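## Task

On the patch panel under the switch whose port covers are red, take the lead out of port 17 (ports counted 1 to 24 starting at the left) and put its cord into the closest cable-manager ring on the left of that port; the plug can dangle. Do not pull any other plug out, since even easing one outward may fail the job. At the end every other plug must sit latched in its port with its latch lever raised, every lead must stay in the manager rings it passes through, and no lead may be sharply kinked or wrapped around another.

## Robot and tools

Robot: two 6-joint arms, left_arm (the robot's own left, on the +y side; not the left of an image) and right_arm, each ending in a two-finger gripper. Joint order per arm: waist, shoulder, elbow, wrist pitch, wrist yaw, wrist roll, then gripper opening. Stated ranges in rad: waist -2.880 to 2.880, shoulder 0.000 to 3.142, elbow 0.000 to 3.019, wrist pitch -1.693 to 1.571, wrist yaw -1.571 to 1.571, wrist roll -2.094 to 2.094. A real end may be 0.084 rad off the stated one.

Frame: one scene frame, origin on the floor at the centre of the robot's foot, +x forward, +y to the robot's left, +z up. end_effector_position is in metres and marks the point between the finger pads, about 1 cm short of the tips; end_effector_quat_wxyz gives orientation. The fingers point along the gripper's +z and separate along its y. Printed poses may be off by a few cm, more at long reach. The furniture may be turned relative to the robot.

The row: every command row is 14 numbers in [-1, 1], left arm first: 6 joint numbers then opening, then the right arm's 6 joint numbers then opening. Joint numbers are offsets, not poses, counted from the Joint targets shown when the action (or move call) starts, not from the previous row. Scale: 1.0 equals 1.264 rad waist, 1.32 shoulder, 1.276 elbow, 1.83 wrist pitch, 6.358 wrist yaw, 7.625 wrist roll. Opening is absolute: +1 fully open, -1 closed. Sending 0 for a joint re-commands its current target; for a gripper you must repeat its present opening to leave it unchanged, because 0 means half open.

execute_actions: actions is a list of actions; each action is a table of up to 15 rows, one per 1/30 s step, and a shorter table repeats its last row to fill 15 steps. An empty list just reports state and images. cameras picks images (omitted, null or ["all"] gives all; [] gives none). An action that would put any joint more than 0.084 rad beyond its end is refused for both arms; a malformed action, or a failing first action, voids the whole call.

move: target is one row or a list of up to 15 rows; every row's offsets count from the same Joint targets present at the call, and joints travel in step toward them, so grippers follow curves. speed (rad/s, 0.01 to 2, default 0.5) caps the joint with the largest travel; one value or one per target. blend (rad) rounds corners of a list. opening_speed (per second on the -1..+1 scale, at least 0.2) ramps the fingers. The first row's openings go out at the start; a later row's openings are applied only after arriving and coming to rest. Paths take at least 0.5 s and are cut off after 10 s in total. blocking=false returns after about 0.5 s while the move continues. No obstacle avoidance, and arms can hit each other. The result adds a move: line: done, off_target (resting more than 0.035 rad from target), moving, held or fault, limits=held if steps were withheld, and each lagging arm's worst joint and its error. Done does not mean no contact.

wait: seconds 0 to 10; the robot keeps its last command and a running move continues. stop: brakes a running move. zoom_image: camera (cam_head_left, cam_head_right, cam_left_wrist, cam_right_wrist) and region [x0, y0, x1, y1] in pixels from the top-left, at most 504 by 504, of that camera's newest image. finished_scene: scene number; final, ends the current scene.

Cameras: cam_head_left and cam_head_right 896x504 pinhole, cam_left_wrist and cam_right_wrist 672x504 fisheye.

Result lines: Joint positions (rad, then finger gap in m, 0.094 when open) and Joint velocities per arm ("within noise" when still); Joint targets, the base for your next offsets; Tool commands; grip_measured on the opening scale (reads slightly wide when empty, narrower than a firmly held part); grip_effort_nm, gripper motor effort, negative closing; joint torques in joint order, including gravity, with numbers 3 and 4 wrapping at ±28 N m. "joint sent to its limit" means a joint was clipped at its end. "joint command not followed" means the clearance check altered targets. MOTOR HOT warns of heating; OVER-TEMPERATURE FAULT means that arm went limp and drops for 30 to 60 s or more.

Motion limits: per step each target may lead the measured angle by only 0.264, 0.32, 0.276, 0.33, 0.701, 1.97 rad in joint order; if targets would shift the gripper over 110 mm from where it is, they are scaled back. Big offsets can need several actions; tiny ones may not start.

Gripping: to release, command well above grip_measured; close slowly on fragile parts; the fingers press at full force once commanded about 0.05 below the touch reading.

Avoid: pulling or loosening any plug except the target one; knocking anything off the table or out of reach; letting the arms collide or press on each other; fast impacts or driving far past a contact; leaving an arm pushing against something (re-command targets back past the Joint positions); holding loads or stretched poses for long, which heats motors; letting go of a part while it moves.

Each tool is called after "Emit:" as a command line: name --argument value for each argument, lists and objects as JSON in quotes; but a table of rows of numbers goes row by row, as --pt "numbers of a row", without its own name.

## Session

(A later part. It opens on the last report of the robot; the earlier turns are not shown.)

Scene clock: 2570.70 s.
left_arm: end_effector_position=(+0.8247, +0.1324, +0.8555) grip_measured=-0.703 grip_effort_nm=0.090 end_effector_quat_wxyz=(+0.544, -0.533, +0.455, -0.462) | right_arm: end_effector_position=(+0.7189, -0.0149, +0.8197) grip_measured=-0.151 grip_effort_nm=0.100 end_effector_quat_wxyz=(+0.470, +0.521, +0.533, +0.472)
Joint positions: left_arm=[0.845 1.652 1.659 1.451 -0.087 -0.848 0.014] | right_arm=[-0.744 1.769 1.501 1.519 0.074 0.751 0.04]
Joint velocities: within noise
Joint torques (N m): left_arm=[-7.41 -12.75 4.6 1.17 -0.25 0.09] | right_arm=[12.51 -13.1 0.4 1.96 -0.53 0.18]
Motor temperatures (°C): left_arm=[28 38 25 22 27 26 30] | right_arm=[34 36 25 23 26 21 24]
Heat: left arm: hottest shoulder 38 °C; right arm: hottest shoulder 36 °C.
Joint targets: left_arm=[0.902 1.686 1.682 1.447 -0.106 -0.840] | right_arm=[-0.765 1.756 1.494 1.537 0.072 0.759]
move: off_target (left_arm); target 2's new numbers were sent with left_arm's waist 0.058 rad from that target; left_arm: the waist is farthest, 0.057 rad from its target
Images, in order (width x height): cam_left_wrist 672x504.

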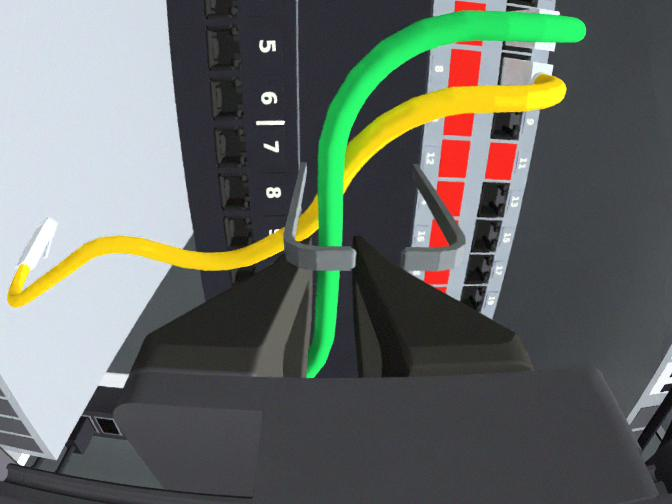

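Emit:
move --pt "-0.0332 -0.015 0 0 0 0 -0.6 0 0 0 0 0 0 -0.15" --pt "-0.0332 -0.0576 -0.1818 0.0617 0 0 -0.6 0 0 0 0 0 0 -0.15" --speed 0.12 --opening_speed 0.3

Emit:
zoom_image --camera "cam_left_wrist" --region '[200, 60, 500, 360]'

Emit:
zoom_image --camera "cam_head_left" --region '[380, 190, 620, 330]'

Scene clock: 2590.53 s.
left_arm: end_effector_position=(+0.7589, +0.1190, +0.8382) grip_measured=-0.601 grip_effort_nm=0.051 end_effector_quat_wxyz=(+0.516, -0.540, +0.486, -0.454) | right_arm: end_effector_position=(+0.7189, -0.0149, +0.8197) grip_measured=-0.151 grip_effort_nm=0.100 end_effector_quat_wxyz=(+0.470, +0.521, +0.533, +0.472)
Joint positions: left_arm=[0.845 1.629 1.458 1.546 -0.102 -0.848 0.019] | right_arm=[-0.744 1.769 1.501 1.519 0.074 0.751 0.04]
Joint velocities: within noise
Joint torques (N m): left_arm=[-10.99 -14.97 1.2 1.98 0.31 0.1] | right_arm=[12.45 -13.04 0.38 1.99 -0.54 0.18]
Motor temperatures (°C): left_arm=[27 39 25 22 27 26 29] | right_arm=[34 36 25 23 26 21 24]
Heat: left arm: hottest shoulder 39 °C; right arm: hottest shoulder 36 °C.
Joint targets: left_arm=[0.860 1.610 1.451 1.560 -0.106 -0.840] | right_arm=[-0.765 1.756 1.494 1.537 0.072 0.759]
move: done

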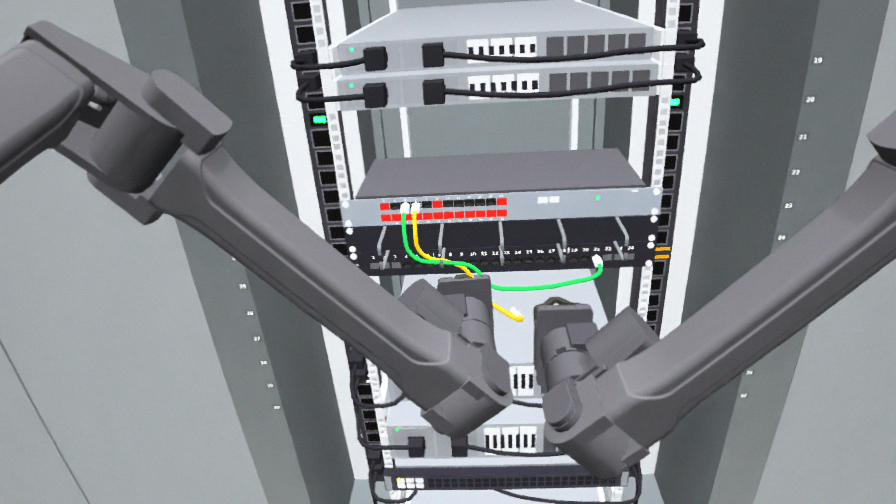

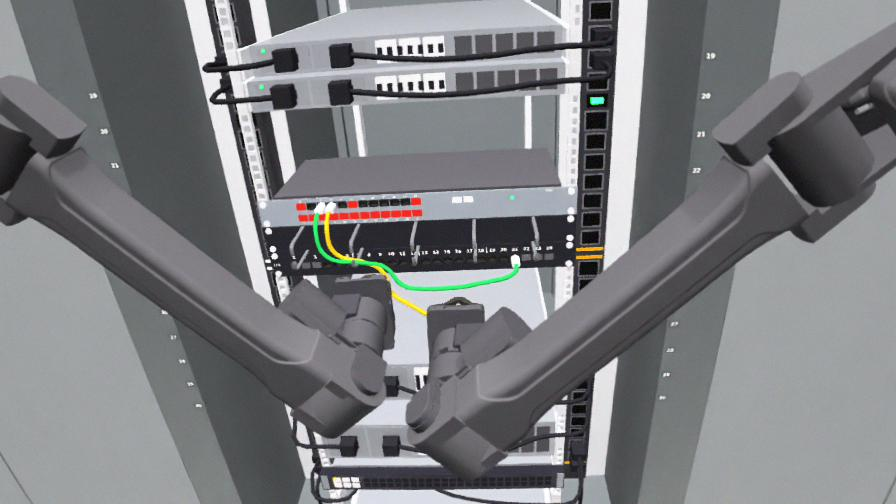

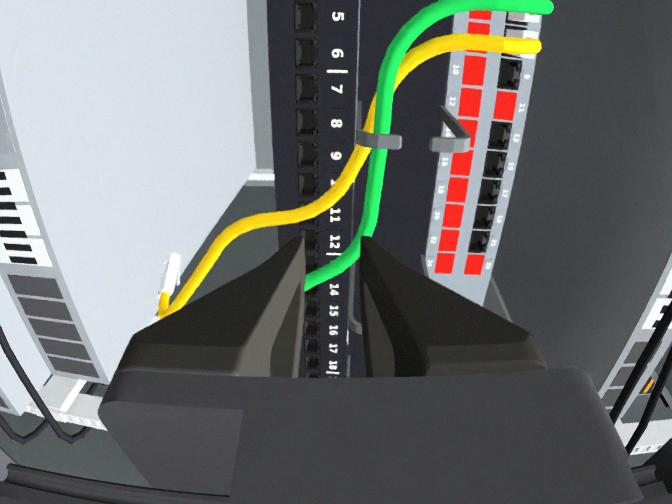

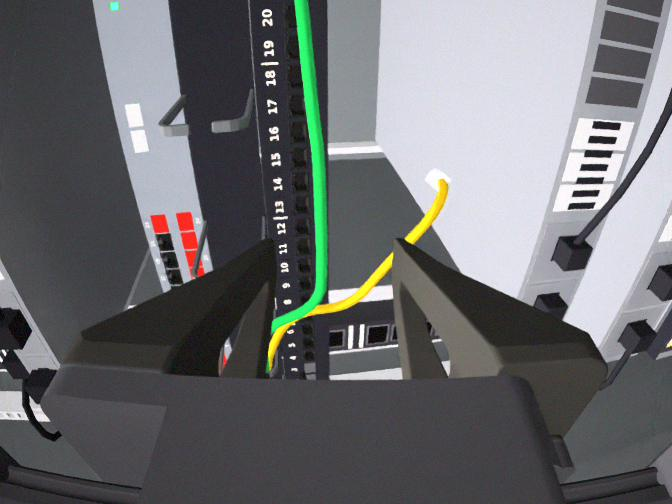

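Scaled by 1.680 from the camera's 672x504 image, which has a finer 960x720 frame.

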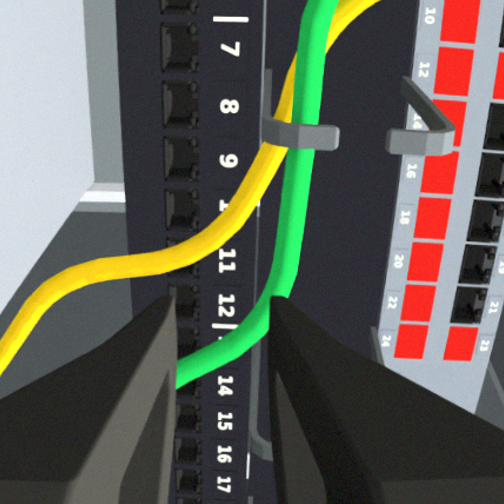

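Scaled by 2.100 from the camera's 896x504 image, which has a finer 1280x720 frame.

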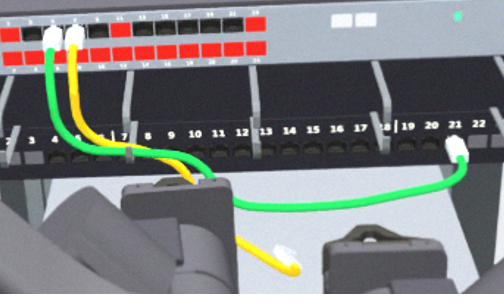

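Emit:
move --target '[0,0,0,0,0,0,-0.6,0.0092,0.0568,0.2257,-0.1041,-0.0035,0.0006,-0.35]' --speed 0.2 --cameras '["cam_right_wrist","cam_left_wrist"]'

Emit:
zoom_image --camera "cam_right_wrist" --region '[200, 100, 480, 380]'

Scene clock: 2691.27 s.
left_arm: end_effector_position=(+0.7585, +0.1191, +0.8384) grip_measured=-0.601 grip_effort_nm=0.051 end_effector_quat_wxyz=(+0.516, -0.540, +0.485, -0.454) | right_arm: end_effector_position=(+0.8001, -0.0151, +0.8249) grip_measured=-0.349 grip_effort_nm=-0.042 end_effector_quat_wxyz=(+0.490, +0.516, +0.513, +0.480)
Joint positions: left_arm=[0.845 1.629 1.457 1.548 -0.102 -0.848 0.019] | right_arm=[-0.744 1.81 1.761 1.357 0.053 0.751 0.031]
Joint velocities: within noise
Joint torques (N m): left_arm=[-10.81 -14.8 1.24 1.92 0.32 0.09] | right_arm=[14.15 -11.81 4.14 0.83 -0.59 0.21]
Motor temperatures (°C): left_arm=[27 41 24 22 27 26 28] | right_arm=[34 36 24 23 26 21 24]
Heat: left arm: hottest shoulder 41 °C; right arm: hottest shoulder 36 °C.
Joint targets: left_arm=[0.860 1.610 1.450 1.560 -0.106 -0.840] | right_arm=[-0.753 1.831 1.781 1.346 0.050 0.764]
move: done
Images, in order (width x height): cam_left_wrist 672x504, cam_right_wrist 672x504.

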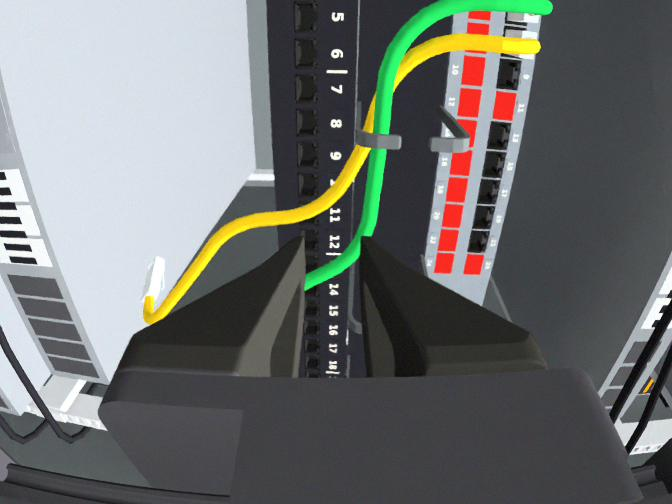

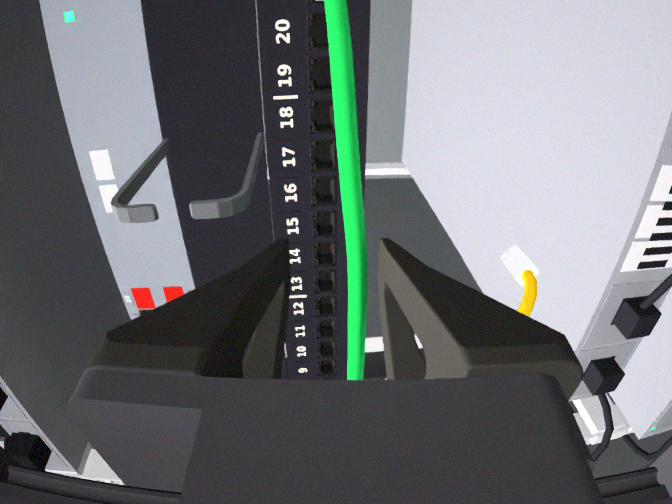

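Scaled by 1.800 from the camera's 672x504 image, which has a finer 960x720 frame.

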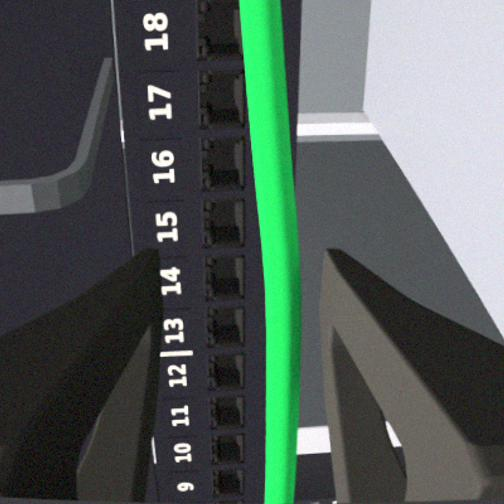

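Emit:
move --pt "0 0 0 0 0 0 -0.6 0.0016 0.0095 0.0376 -0.0174 0 0 -0.35" --pt "0 0 0 0 0 0 -0.6 0.0016 0.0095 0.0376 -0.0174 0 0 -1" --speed 0.15 --opening_speed 0.4 --cameras '["cam_right_wrist","cam_left_wrist"]'

Emit:
zoom_image --camera "cam_right_wrist" --region '[200, 100, 480, 380]'

Scene clock: 2700.50 s.
left_arm: end_effector_position=(+0.7585, +0.1191, +0.8384) grip_measured=-0.601 grip_effort_nm=0.046 end_effector_quat_wxyz=(+0.516, -0.540, +0.485, -0.454) | right_arm: end_effector_position=(+0.8112, -0.0130, +0.8231) grip_measured=-0.902 grip_effort_nm=-0.979 end_effector_quat_wxyz=(+0.490, +0.516, +0.513, +0.480)
Joint positions: left_arm=[0.845 1.629 1.457 1.548 -0.102 -0.848 0.019] | right_arm=[-0.744 1.824 1.807 1.324 0.053 0.751 0.005]
Joint velocities: within noise
Joint torques (N m): left_arm=[-10.99 -14.86 1.21 1.91 0.31 0.1] | right_arm=[14.21 -12.45 4.44 0.77 -0.59 0.22]
Motor temperatures (°C): left_arm=[27 41 24 22 27 26 28] | right_arm=[34 36 25 23 26 21 24]
Heat: left arm: hottest shoulder 41 °C; right arm: hottest shoulder 36 °C.
Joint targets: left_arm=[0.860 1.610 1.450 1.560 -0.106 -0.840] | right_arm=[-0.751 1.844 1.829 1.314 0.049 0.764]
move: done
Images, in order (width x height): cam_left_wrist 672x504, cam_right_wrist 672x504.

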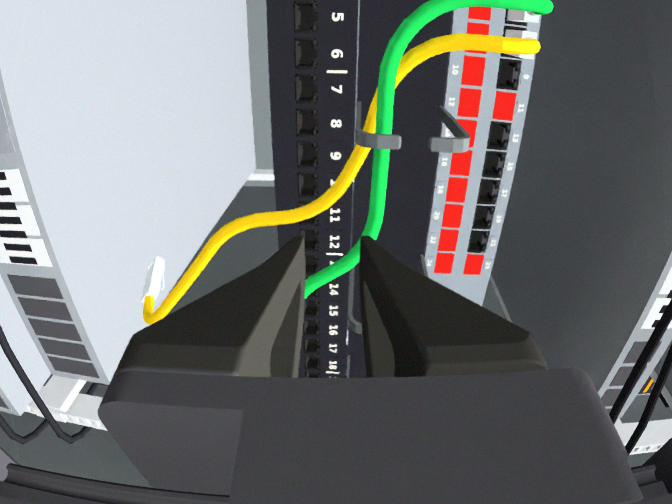

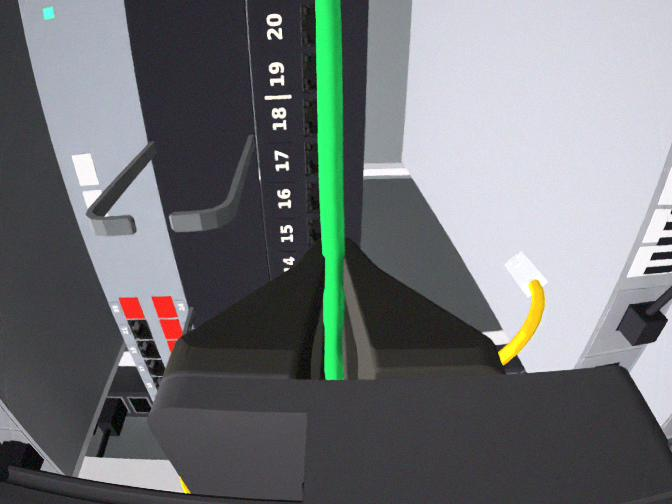

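Scaled by 1.800 from the camera's 672x504 image, which has a finer 960x720 frame.

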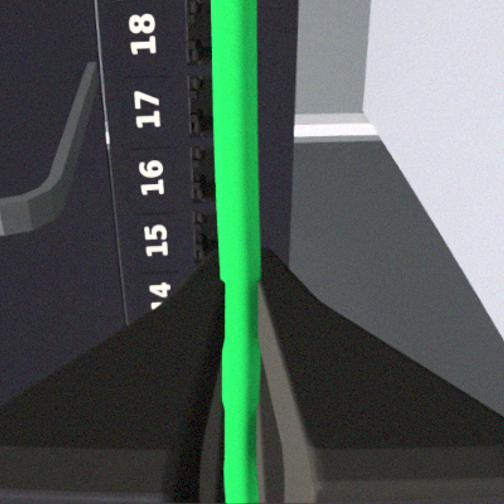

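Emit:
move --target '[0,0,0,0,0,0,-0.6,-0.0206,-0.0333,-0.1277,0.0836,0,0,-1]' --speed 0.12

Emit:
zoom_image --camera "cam_left_wrist" --region '[120, 60, 460, 360]'

Emit:
zoom_image --camera "cam_head_right" --region '[290, 190, 530, 340]'

Scene clock: 2717.30 s.
left_arm: end_effector_position=(+0.7585, +0.1191, +0.8384) grip_measured=-0.601 grip_effort_nm=0.051 end_effector_quat_wxyz=(+0.516, -0.540, +0.485, -0.454) | right_arm: end_effector_position=(+0.7821, -0.0300, +0.8284) grip_measured=-0.903 grip_effort_nm=-0.999 end_effector_quat_wxyz=(+0.506, +0.514, +0.502, +0.477)
Joint positions: left_arm=[0.845 1.629 1.457 1.548 -0.102 -0.848 0.019] | right_arm=[-0.757 1.793 1.693 1.447 0.051 0.753 0.005]
Joint velocities: within noise
Joint torques (N m): left_arm=[-10.75 -14.86 1.22 1.94 0.32 0.1] | right_arm=[12.92 -13.1 0.02 2.11 -0.49 0.21]
Motor temperatures (°C): left_arm=[27 41 24 22 26 26 28] | right_arm=[34 36 25 23 26 21 25]
Heat: left arm: hottest shoulder 41 °C; right arm: hottest shoulder 36 °C.
Joint targets: left_arm=[0.860 1.610 1.450 1.560 -0.106 -0.840] | right_arm=[-0.777 1.800 1.667 1.467 0.050 0.763]
move: done

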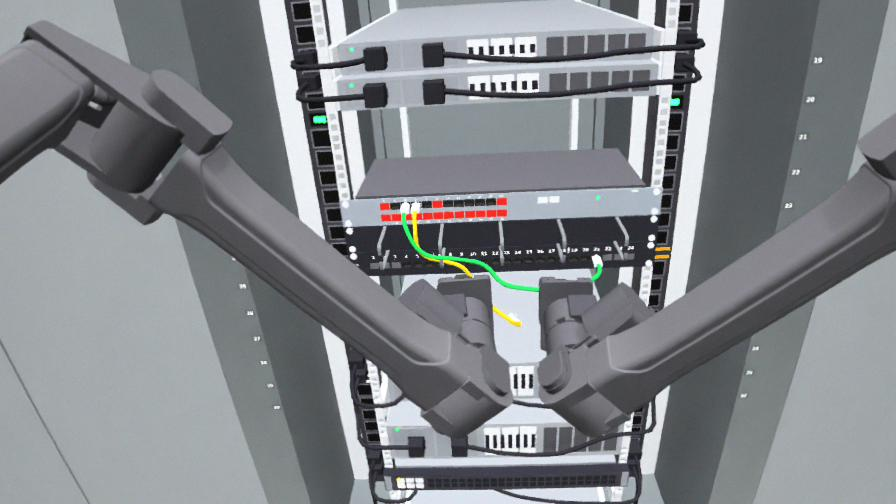

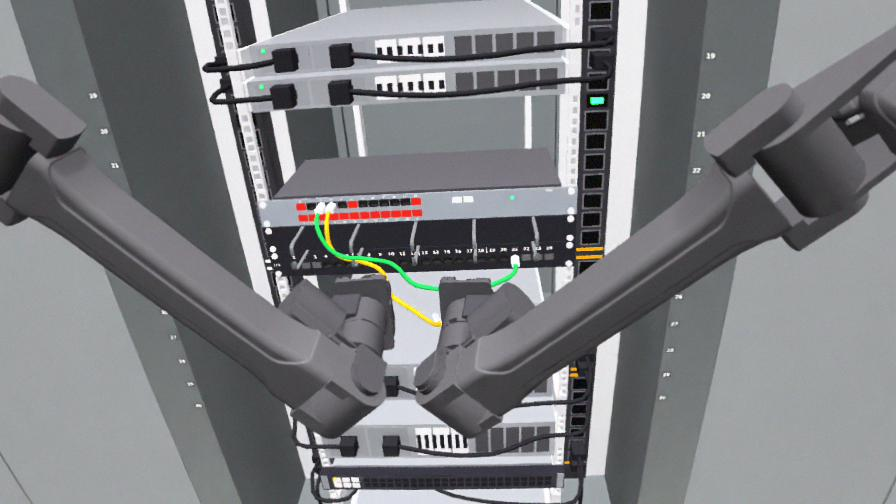

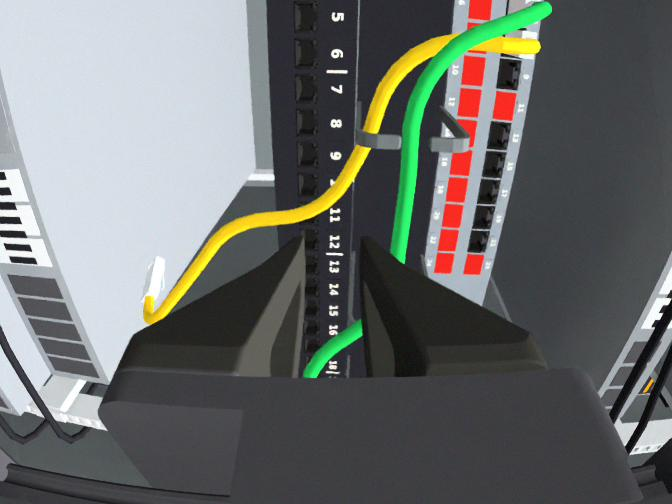

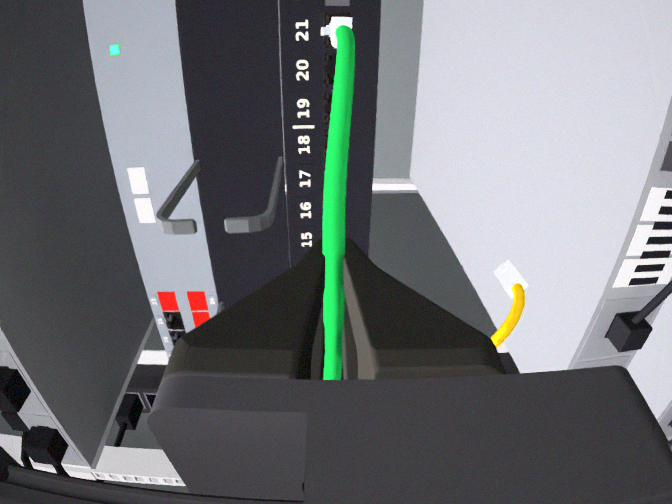

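Scaled by 1.482 from the camera's 672x504 image, which has a finer 960x720 frame.

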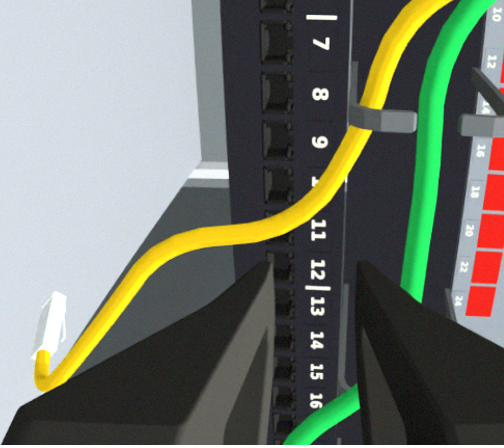

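Scaled by 2.100 from the camera's 896x504 image, which has a finer 1280x720 frame.

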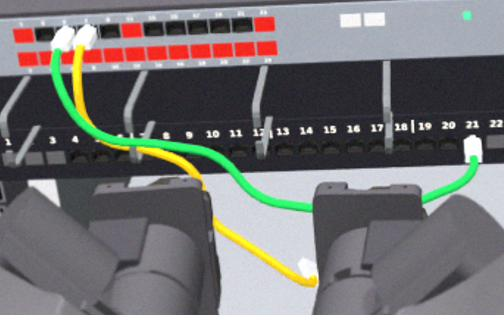

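Emit:
execute_actions --actions '[]'

Scene clock: 2764.43 s.
left_arm: end_effector_position=(+0.7585, +0.1191, +0.8384) grip_measured=-0.601 grip_effort_nm=0.051 end_effector_quat_wxyz=(+0.516, -0.540, +0.485, -0.454) | right_arm: end_effector_position=(+0.7821, -0.0302, +0.8286) grip_measured=-0.903 grip_effort_nm=-0.999 end_effector_quat_wxyz=(+0.506, +0.514, +0.501, +0.477)
Joint positions: left_arm=[0.845 1.629 1.457 1.548 -0.102 -0.848 0.019] | right_arm=[-0.757 1.793 1.692 1.447 0.05 0.755 0.005]
Joint velocities: within noise
Joint torques (N m): left_arm=[-10.87 -15.03 1.2 1.91 0.31 0.1] | right_arm=[12.75 -13.22 -0.05 2.09 -0.5 0.19]
Motor temperatures (°C): left_arm=[27 41 24 22 26 26 28] | right_arm=[34 34 25 23 26 21 25]
Heat: left arm: hottest shoulder 41 °C; right arm: hottest waist 34 °C.
Joint targets: left_arm=[0.860 1.610 1.450 1.560 -0.106 -0.840] | right_arm=[-0.777 1.800 1.667 1.467 0.049 0.764]
Tool commands: left_gripper/opening=-0.6 right_gripper/opening=-1.0

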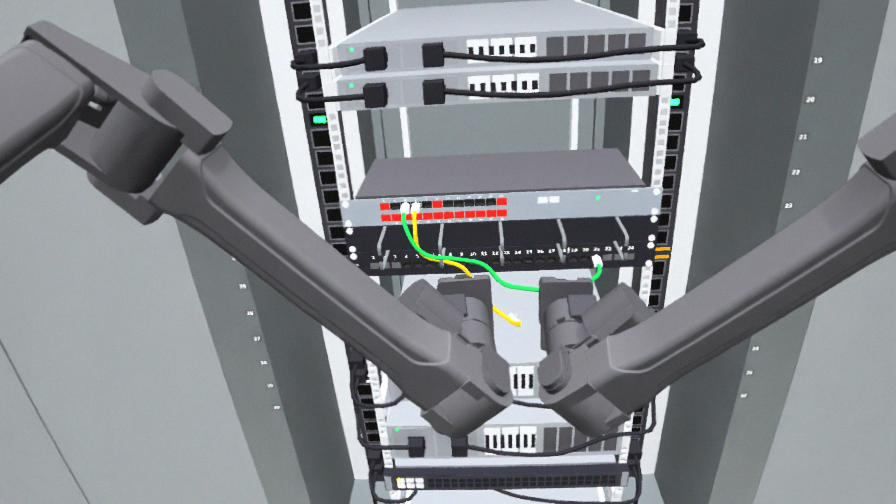

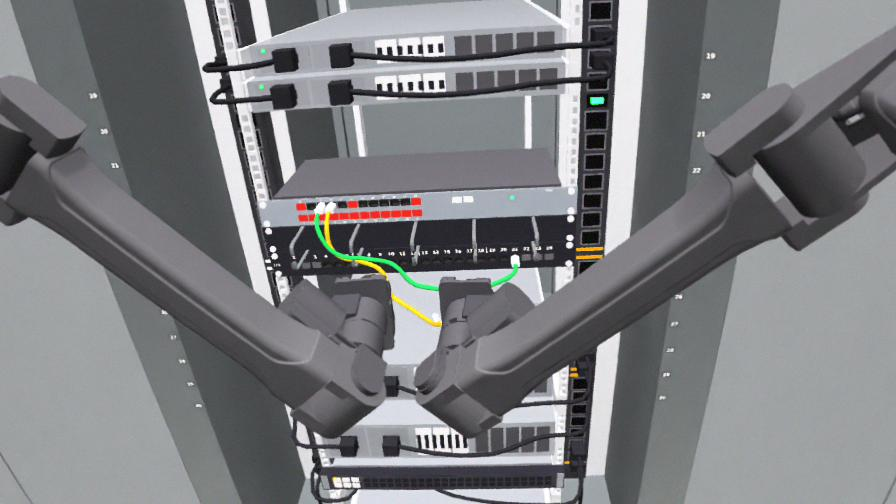

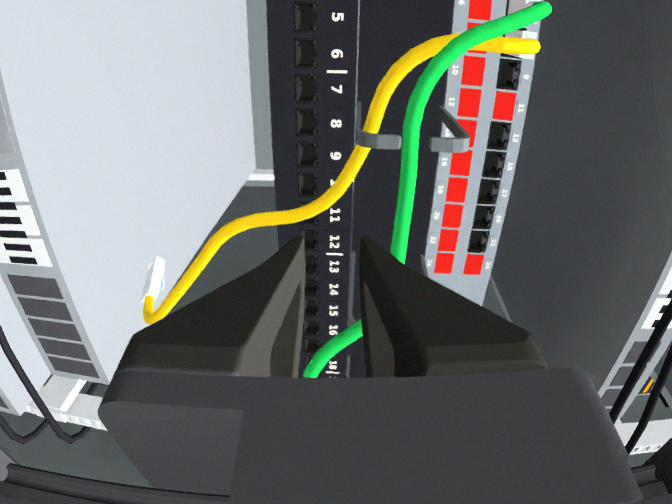

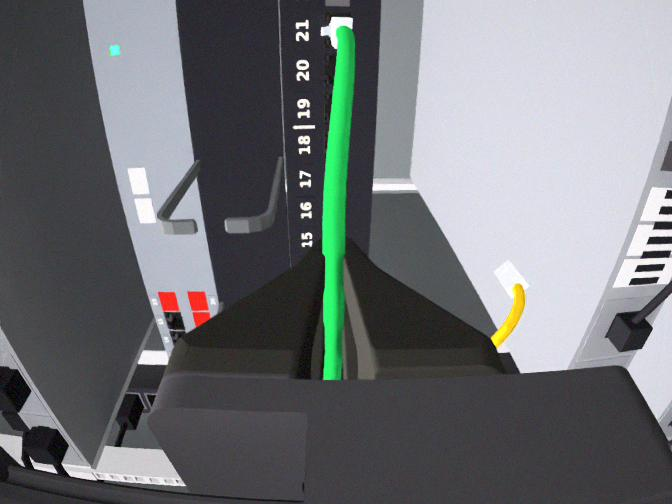

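Emit:
move --target '[0,0,0,0,0,0,-0.6,-0.042,0.038,0.102,-0.038,0,0,-1]' --speed 0.15

Emit:
zoom_image --camera "cam_head_left" --region '[340, 180, 660, 360]'

Scene clock: 2842.13 s.
left_arm: end_effector_position=(+0.7585, +0.1191, +0.8384) grip_measured=-0.601 grip_effort_nm=0.051 end_effector_quat_wxyz=(+0.516, -0.540, +0.485, -0.454) | right_arm: end_effector_position=(+0.7931, -0.0286, +0.8079) grip_measured=-0.903 grip_effort_nm=-0.994 end_effector_quat_wxyz=(+0.510, +0.505, +0.510, +0.474)
Joint positions: left_arm=[0.845 1.629 1.457 1.548 -0.102 -0.848 0.019] | right_arm=[-0.783 1.836 1.773 1.403 0.038 0.755 0.005]
Joint velocities: within noise
Joint torques (N m): left_arm=[-10.93 -15.03 1.24 1.91 0.32 0.09] | right_arm=[10.87 -12.86 4.23 1.06 0 0.18]
Motor temperatures (°C): left_arm=[28 41 24 22 26 26 27] | right_arm=[34 34 24 23 26 21 26]
Heat: left arm: hottest shoulder 41 °C; right arm: hottest waist 34 °C.
Joint targets: left_arm=[0.860 1.610 1.450 1.560 -0.106 -0.840] | right_arm=[-0.830 1.850 1.797 1.398 0.049 0.763]
move: off_target (right_arm); right_arm: the waist is farthest, 0.047 rad from its target

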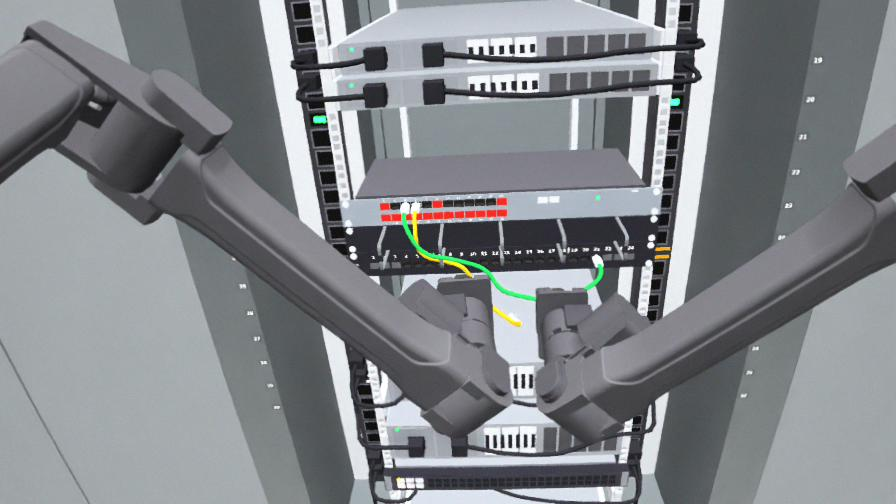

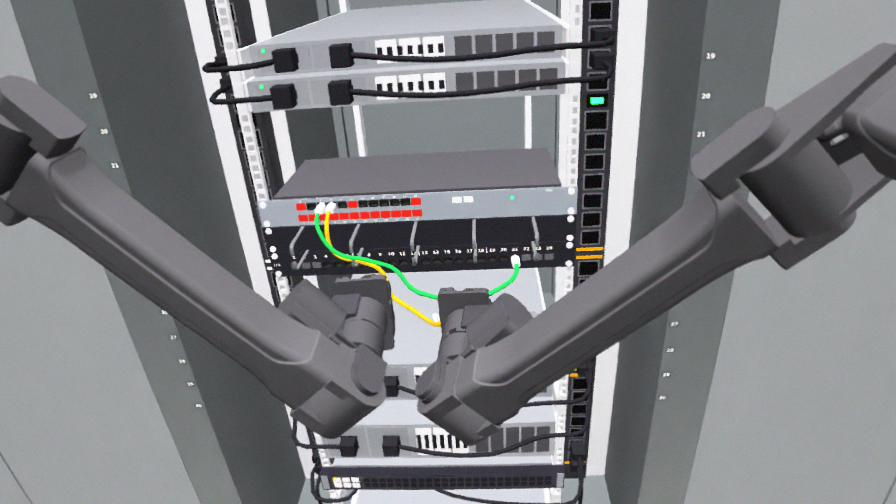

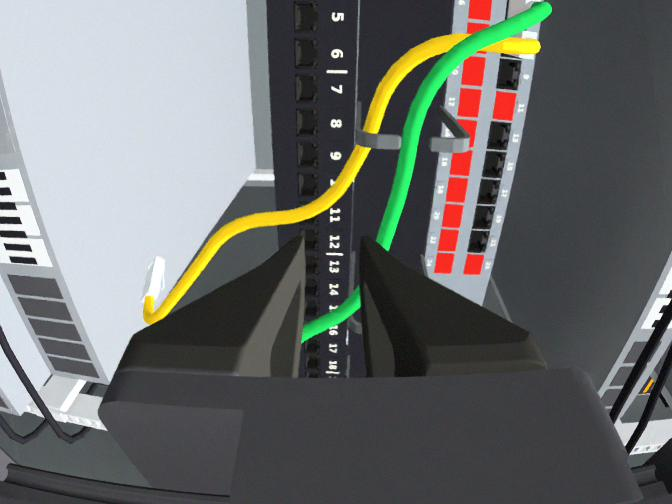

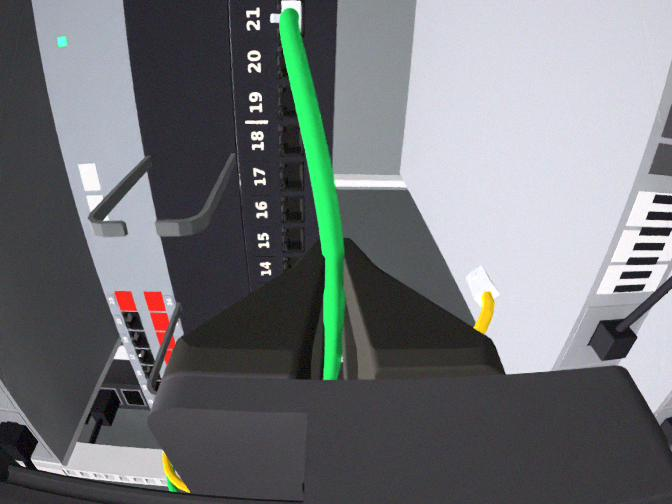

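Scaled by 1.575 from the camera's 896x504 image, which has a finer 1280x720 frame.

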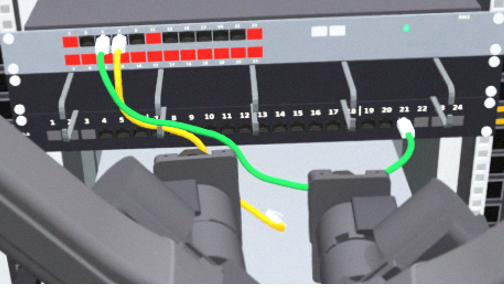

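Emit:
move --target '[-0.041,0.053,0.102,-0.045,0,0.0643,-0.5,0,0,0,0,0,0,-1]' --speed 0.2

Emit:
zoom_image --camera "cam_left_wrist" --region '[100, 0, 604, 380]'

Scene clock: 2963.50 s.
left_arm: end_effector_position=(+0.7932, +0.1157, +0.8483) grip_measured=-0.502 grip_effort_nm=0.061 end_effector_quat_wxyz=(+0.617, -0.415, +0.586, -0.322) | right_arm: end_effector_position=(+0.7931, -0.0287, +0.8073) grip_measured=-0.903 grip_effort_nm=-0.999 end_effector_quat_wxyz=(+0.510, +0.505, +0.510, +0.473)
Joint positions: left_arm=[0.826 1.644 1.563 1.486 -0.105 -0.364 0.023] | right_arm=[-0.784 1.836 1.773 1.402 0.037 0.755 0.005]
Joint velocities: within noise
Joint torques (N m): left_arm=[-14.21 -11.58 3.55 1.03 0.43 0.13] | right_arm=[10.64 -13.16 4.29 1.13 0.02 0.18]
Motor temperatures (°C): left_arm=[28 41 24 22 26 26 27] | right_arm=[33 34 26 23 25 21 27]
Heat: left arm: hottest shoulder 41 °C; right arm: hottest shoulder 34 °C.
Joint targets: left_arm=[0.808 1.679 1.581 1.477 -0.106 -0.350] | right_arm=[-0.830 1.850 1.797 1.398 0.049 0.763]
move: off_target (left_arm, right_arm); left_arm: the shoulder is farthest, 0.036 rad from its target; right_arm: the waist is farthest, 0.046 rad from its target

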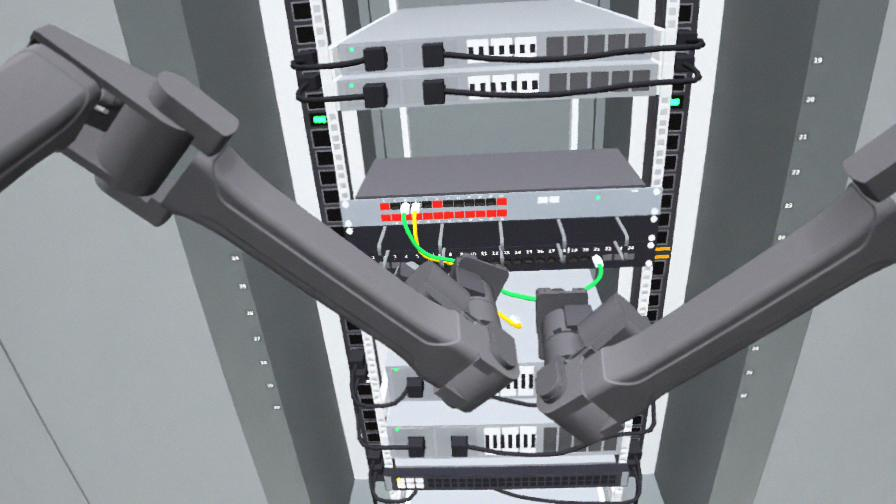

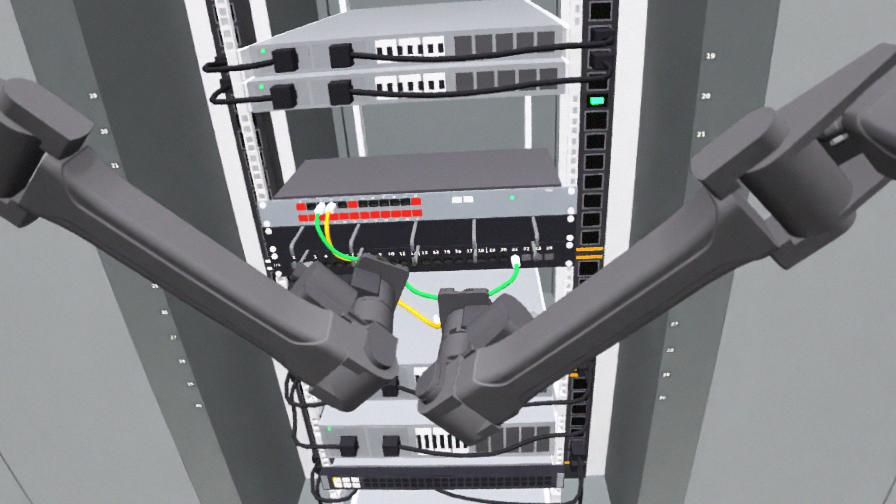

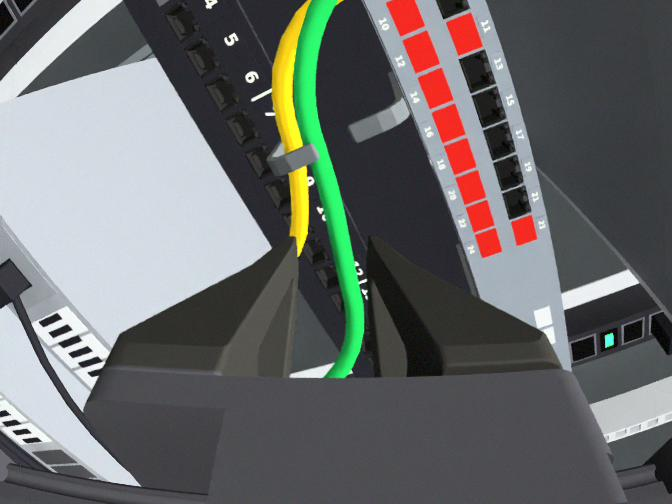

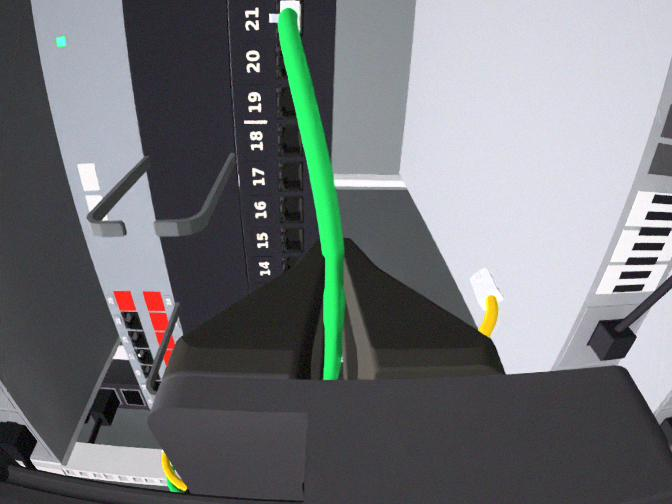

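Scaled by 1.000.

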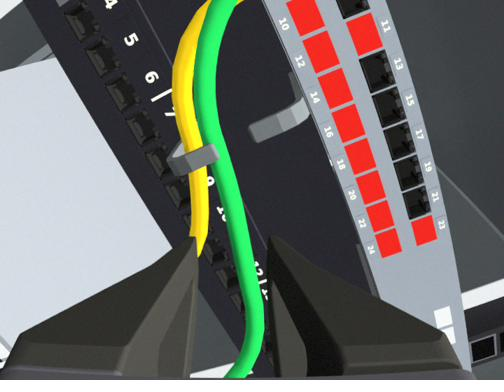

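Emit:
move --pt "0.0546 0.0197 -0.0658 0.0497 0 0 -0.5 0 0 0 0 0 0 -1" --pt "0.076 0.0652 0.0353 0.0301 0 0 -0.5 0 0 0 0 0 0 -1" --speed 0.2 --blend 0.02

Scene clock: 3010.97 s.
left_arm: end_effector_position=(+0.7750, +0.1161, +0.8077) grip_measured=-0.502 grip_effort_nm=0.056 end_effector_quat_wxyz=(+0.631, -0.405, +0.589, -0.302) | right_arm: end_effector_position=(+0.7931, -0.0287, +0.8073) grip_measured=-0.903 grip_effort_nm=-0.994 end_effector_quat_wxyz=(+0.510, +0.505, +0.510, +0.473)
Joint positions: left_arm=[0.875 1.73 1.61 1.542 -0.105 -0.362 0.023] | right_arm=[-0.784 1.836 1.773 1.402 0.037 0.755 0.005]
Joint velocities: within noise
Joint torques (N m): left_arm=[-10.29 -11.63 3.22 1.07 0.4 0.11] | right_arm=[10.75 -12.86 4.27 1.05 0 0.18]
Motor temperatures (°C): left_arm=[28 38 24 22 26 26 27] | right_arm=[32 34 26 23 25 21 27]
Heat: left arm: hottest shoulder 38 °C; right arm: hottest shoulder 34 °C.
Joint targets: left_arm=[0.905 1.766 1.626 1.533 -0.106 -0.350] | right_arm=[-0.830 1.850 1.797 1.398 0.049 0.763]
move: off_target (right_arm); right_arm: the waist is farthest, 0.046 rad from its target

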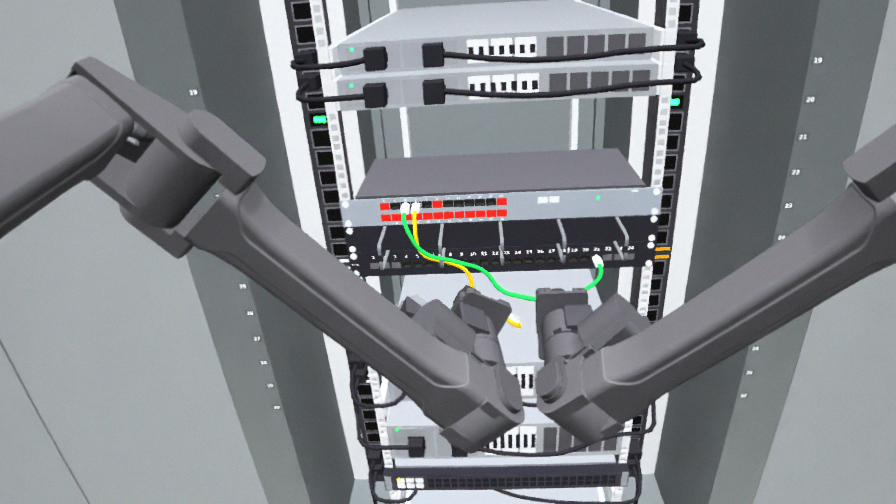

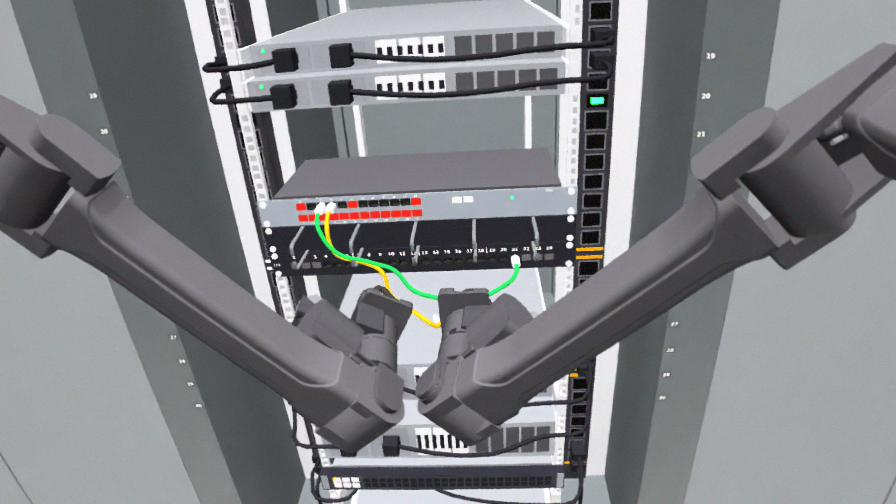

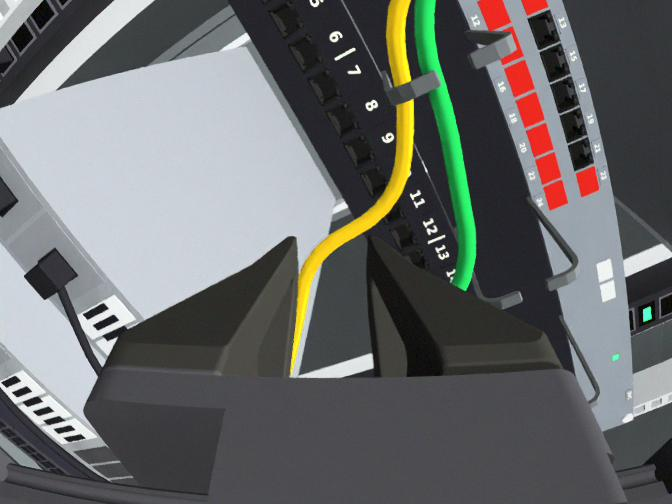

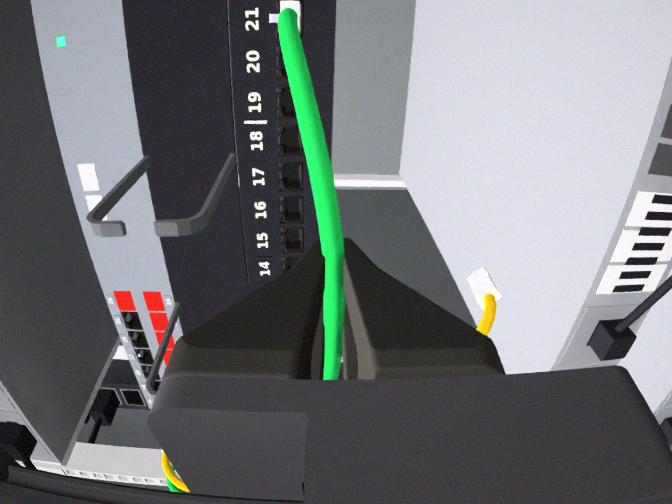

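Emit:
move --target '[0,0.008,0.091,-0.049,0,0,-0.5,0,0,0,0,0,0,-1]' --speed 0.15 --cameras '["cam_left_wrist","cam_head_left"]'

Scene clock: 3020.93 s.
left_arm: end_effector_position=(+0.8138, +0.1217, +0.8129) grip_measured=-0.502 grip_effort_nm=0.056 end_effector_quat_wxyz=(+0.636, -0.405, +0.584, -0.301) | right_arm: end_effector_position=(+0.7931, -0.0287, +0.8073) grip_measured=-0.903 grip_effort_nm=-0.999 end_effector_quat_wxyz=(+0.510, +0.505, +0.510, +0.473)
Joint positions: left_arm=[0.875 1.737 1.722 1.452 -0.105 -0.362 0.023] | right_arm=[-0.784 1.836 1.773 1.402 0.037 0.755 0.005]
Joint velocities: within noise
Joint torques (N m): left_arm=[-10.7 -12.45 4.19 1.03 0.4 0.12] | right_arm=[10.93 -12.92 4.33 1.07 0.01 0.18]
Motor temperatures (°C): left_arm=[28 38 24 22 26 26 27] | right_arm=[32 34 26 23 25 21 27]
Heat: left arm: hottest shoulder 38 °C; right arm: hottest shoulder 34 °C.
Joint targets: left_arm=[0.905 1.776 1.742 1.443 -0.106 -0.350] | right_arm=[-0.830 1.850 1.797 1.398 0.049 0.763]
move: off_target (left_arm, right_arm); left_arm: the shoulder is farthest, 0.039 rad from its target; right_arm: the waist is farthest, 0.046 rad from its target
Images, in order (width x height): cam_head_left 896x504, cam_left_wrist 672x504.

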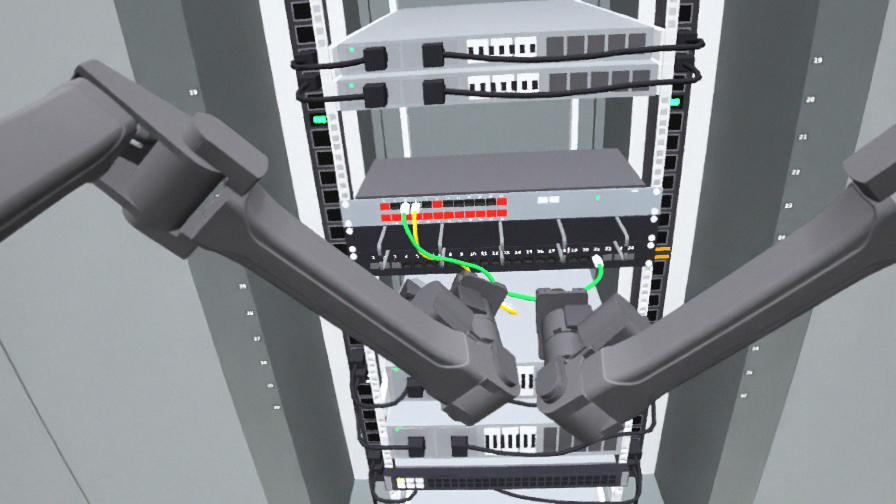

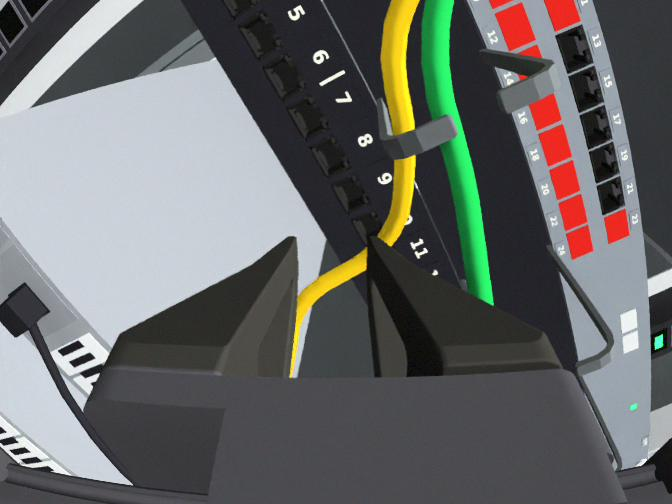

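Emit:
move --pt "0 0 0 0 0 0.045 -0.5 0 0 0 0 0 0 -1" --pt "0 0 0 0 0 0.045 -1 0 0 0 0 0 0 -1" --speed 0.4 --opening_speed 0.5 --cameras '["cam_left_wrist"]'

Scene clock: 3034.37 s.
left_arm: end_effector_position=(+0.8134, +0.1210, +0.8120) grip_measured=-0.992 grip_effort_nm=-0.393 end_effector_quat_wxyz=(+0.677, -0.300, +0.645, -0.189) | right_arm: end_effector_position=(+0.7931, -0.0287, +0.8073) grip_measured=-0.903 grip_effort_nm=-0.994 end_effector_quat_wxyz=(+0.510, +0.505, +0.510, +0.473)
Joint positions: left_arm=[0.875 1.739 1.722 1.451 -0.105 -0.019 0] | right_arm=[-0.784 1.836 1.773 1.402 0.037 0.755 0.005]
Joint velocities: within noise
Joint torques (N m): left_arm=[-10.46 -12.4 4.16 1.13 0.39 0.1] | right_arm=[10.87 -12.86 4.3 1.05 0 0.18]
Motor temperatures (°C): left_arm=[28 37 25 22 26 26 27] | right_arm=[32 34 26 23 25 21 27]
Heat: left arm: hottest shoulder 37 °C; right arm: hottest shoulder 34 °C.
Joint targets: left_arm=[0.905 1.776 1.742 1.443 -0.106 -0.007] | right_arm=[-0.830 1.850 1.797 1.398 0.049 0.763]
move: off_target (left_arm, right_arm); target 2's new numbers were sent with left_arm's shoulder 0.037 rad from that target; left_arm: the shoulder is farthest, 0.037 rad from its target; right_arm: the waist is farthest, 0.046 rad from its target
Images, in order (width x height): cam_left_wrist 672x504.

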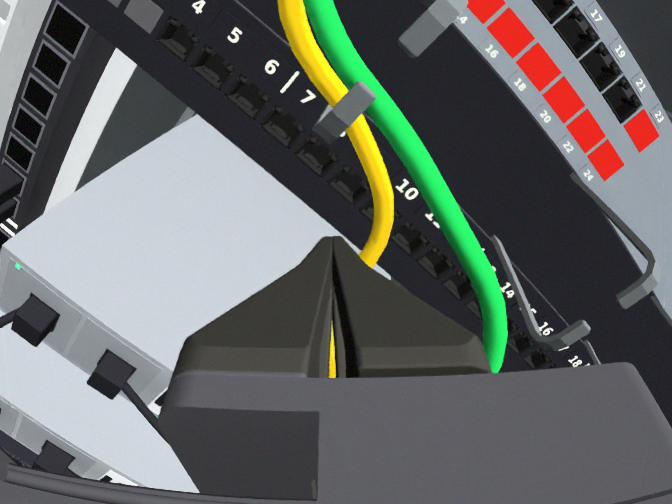

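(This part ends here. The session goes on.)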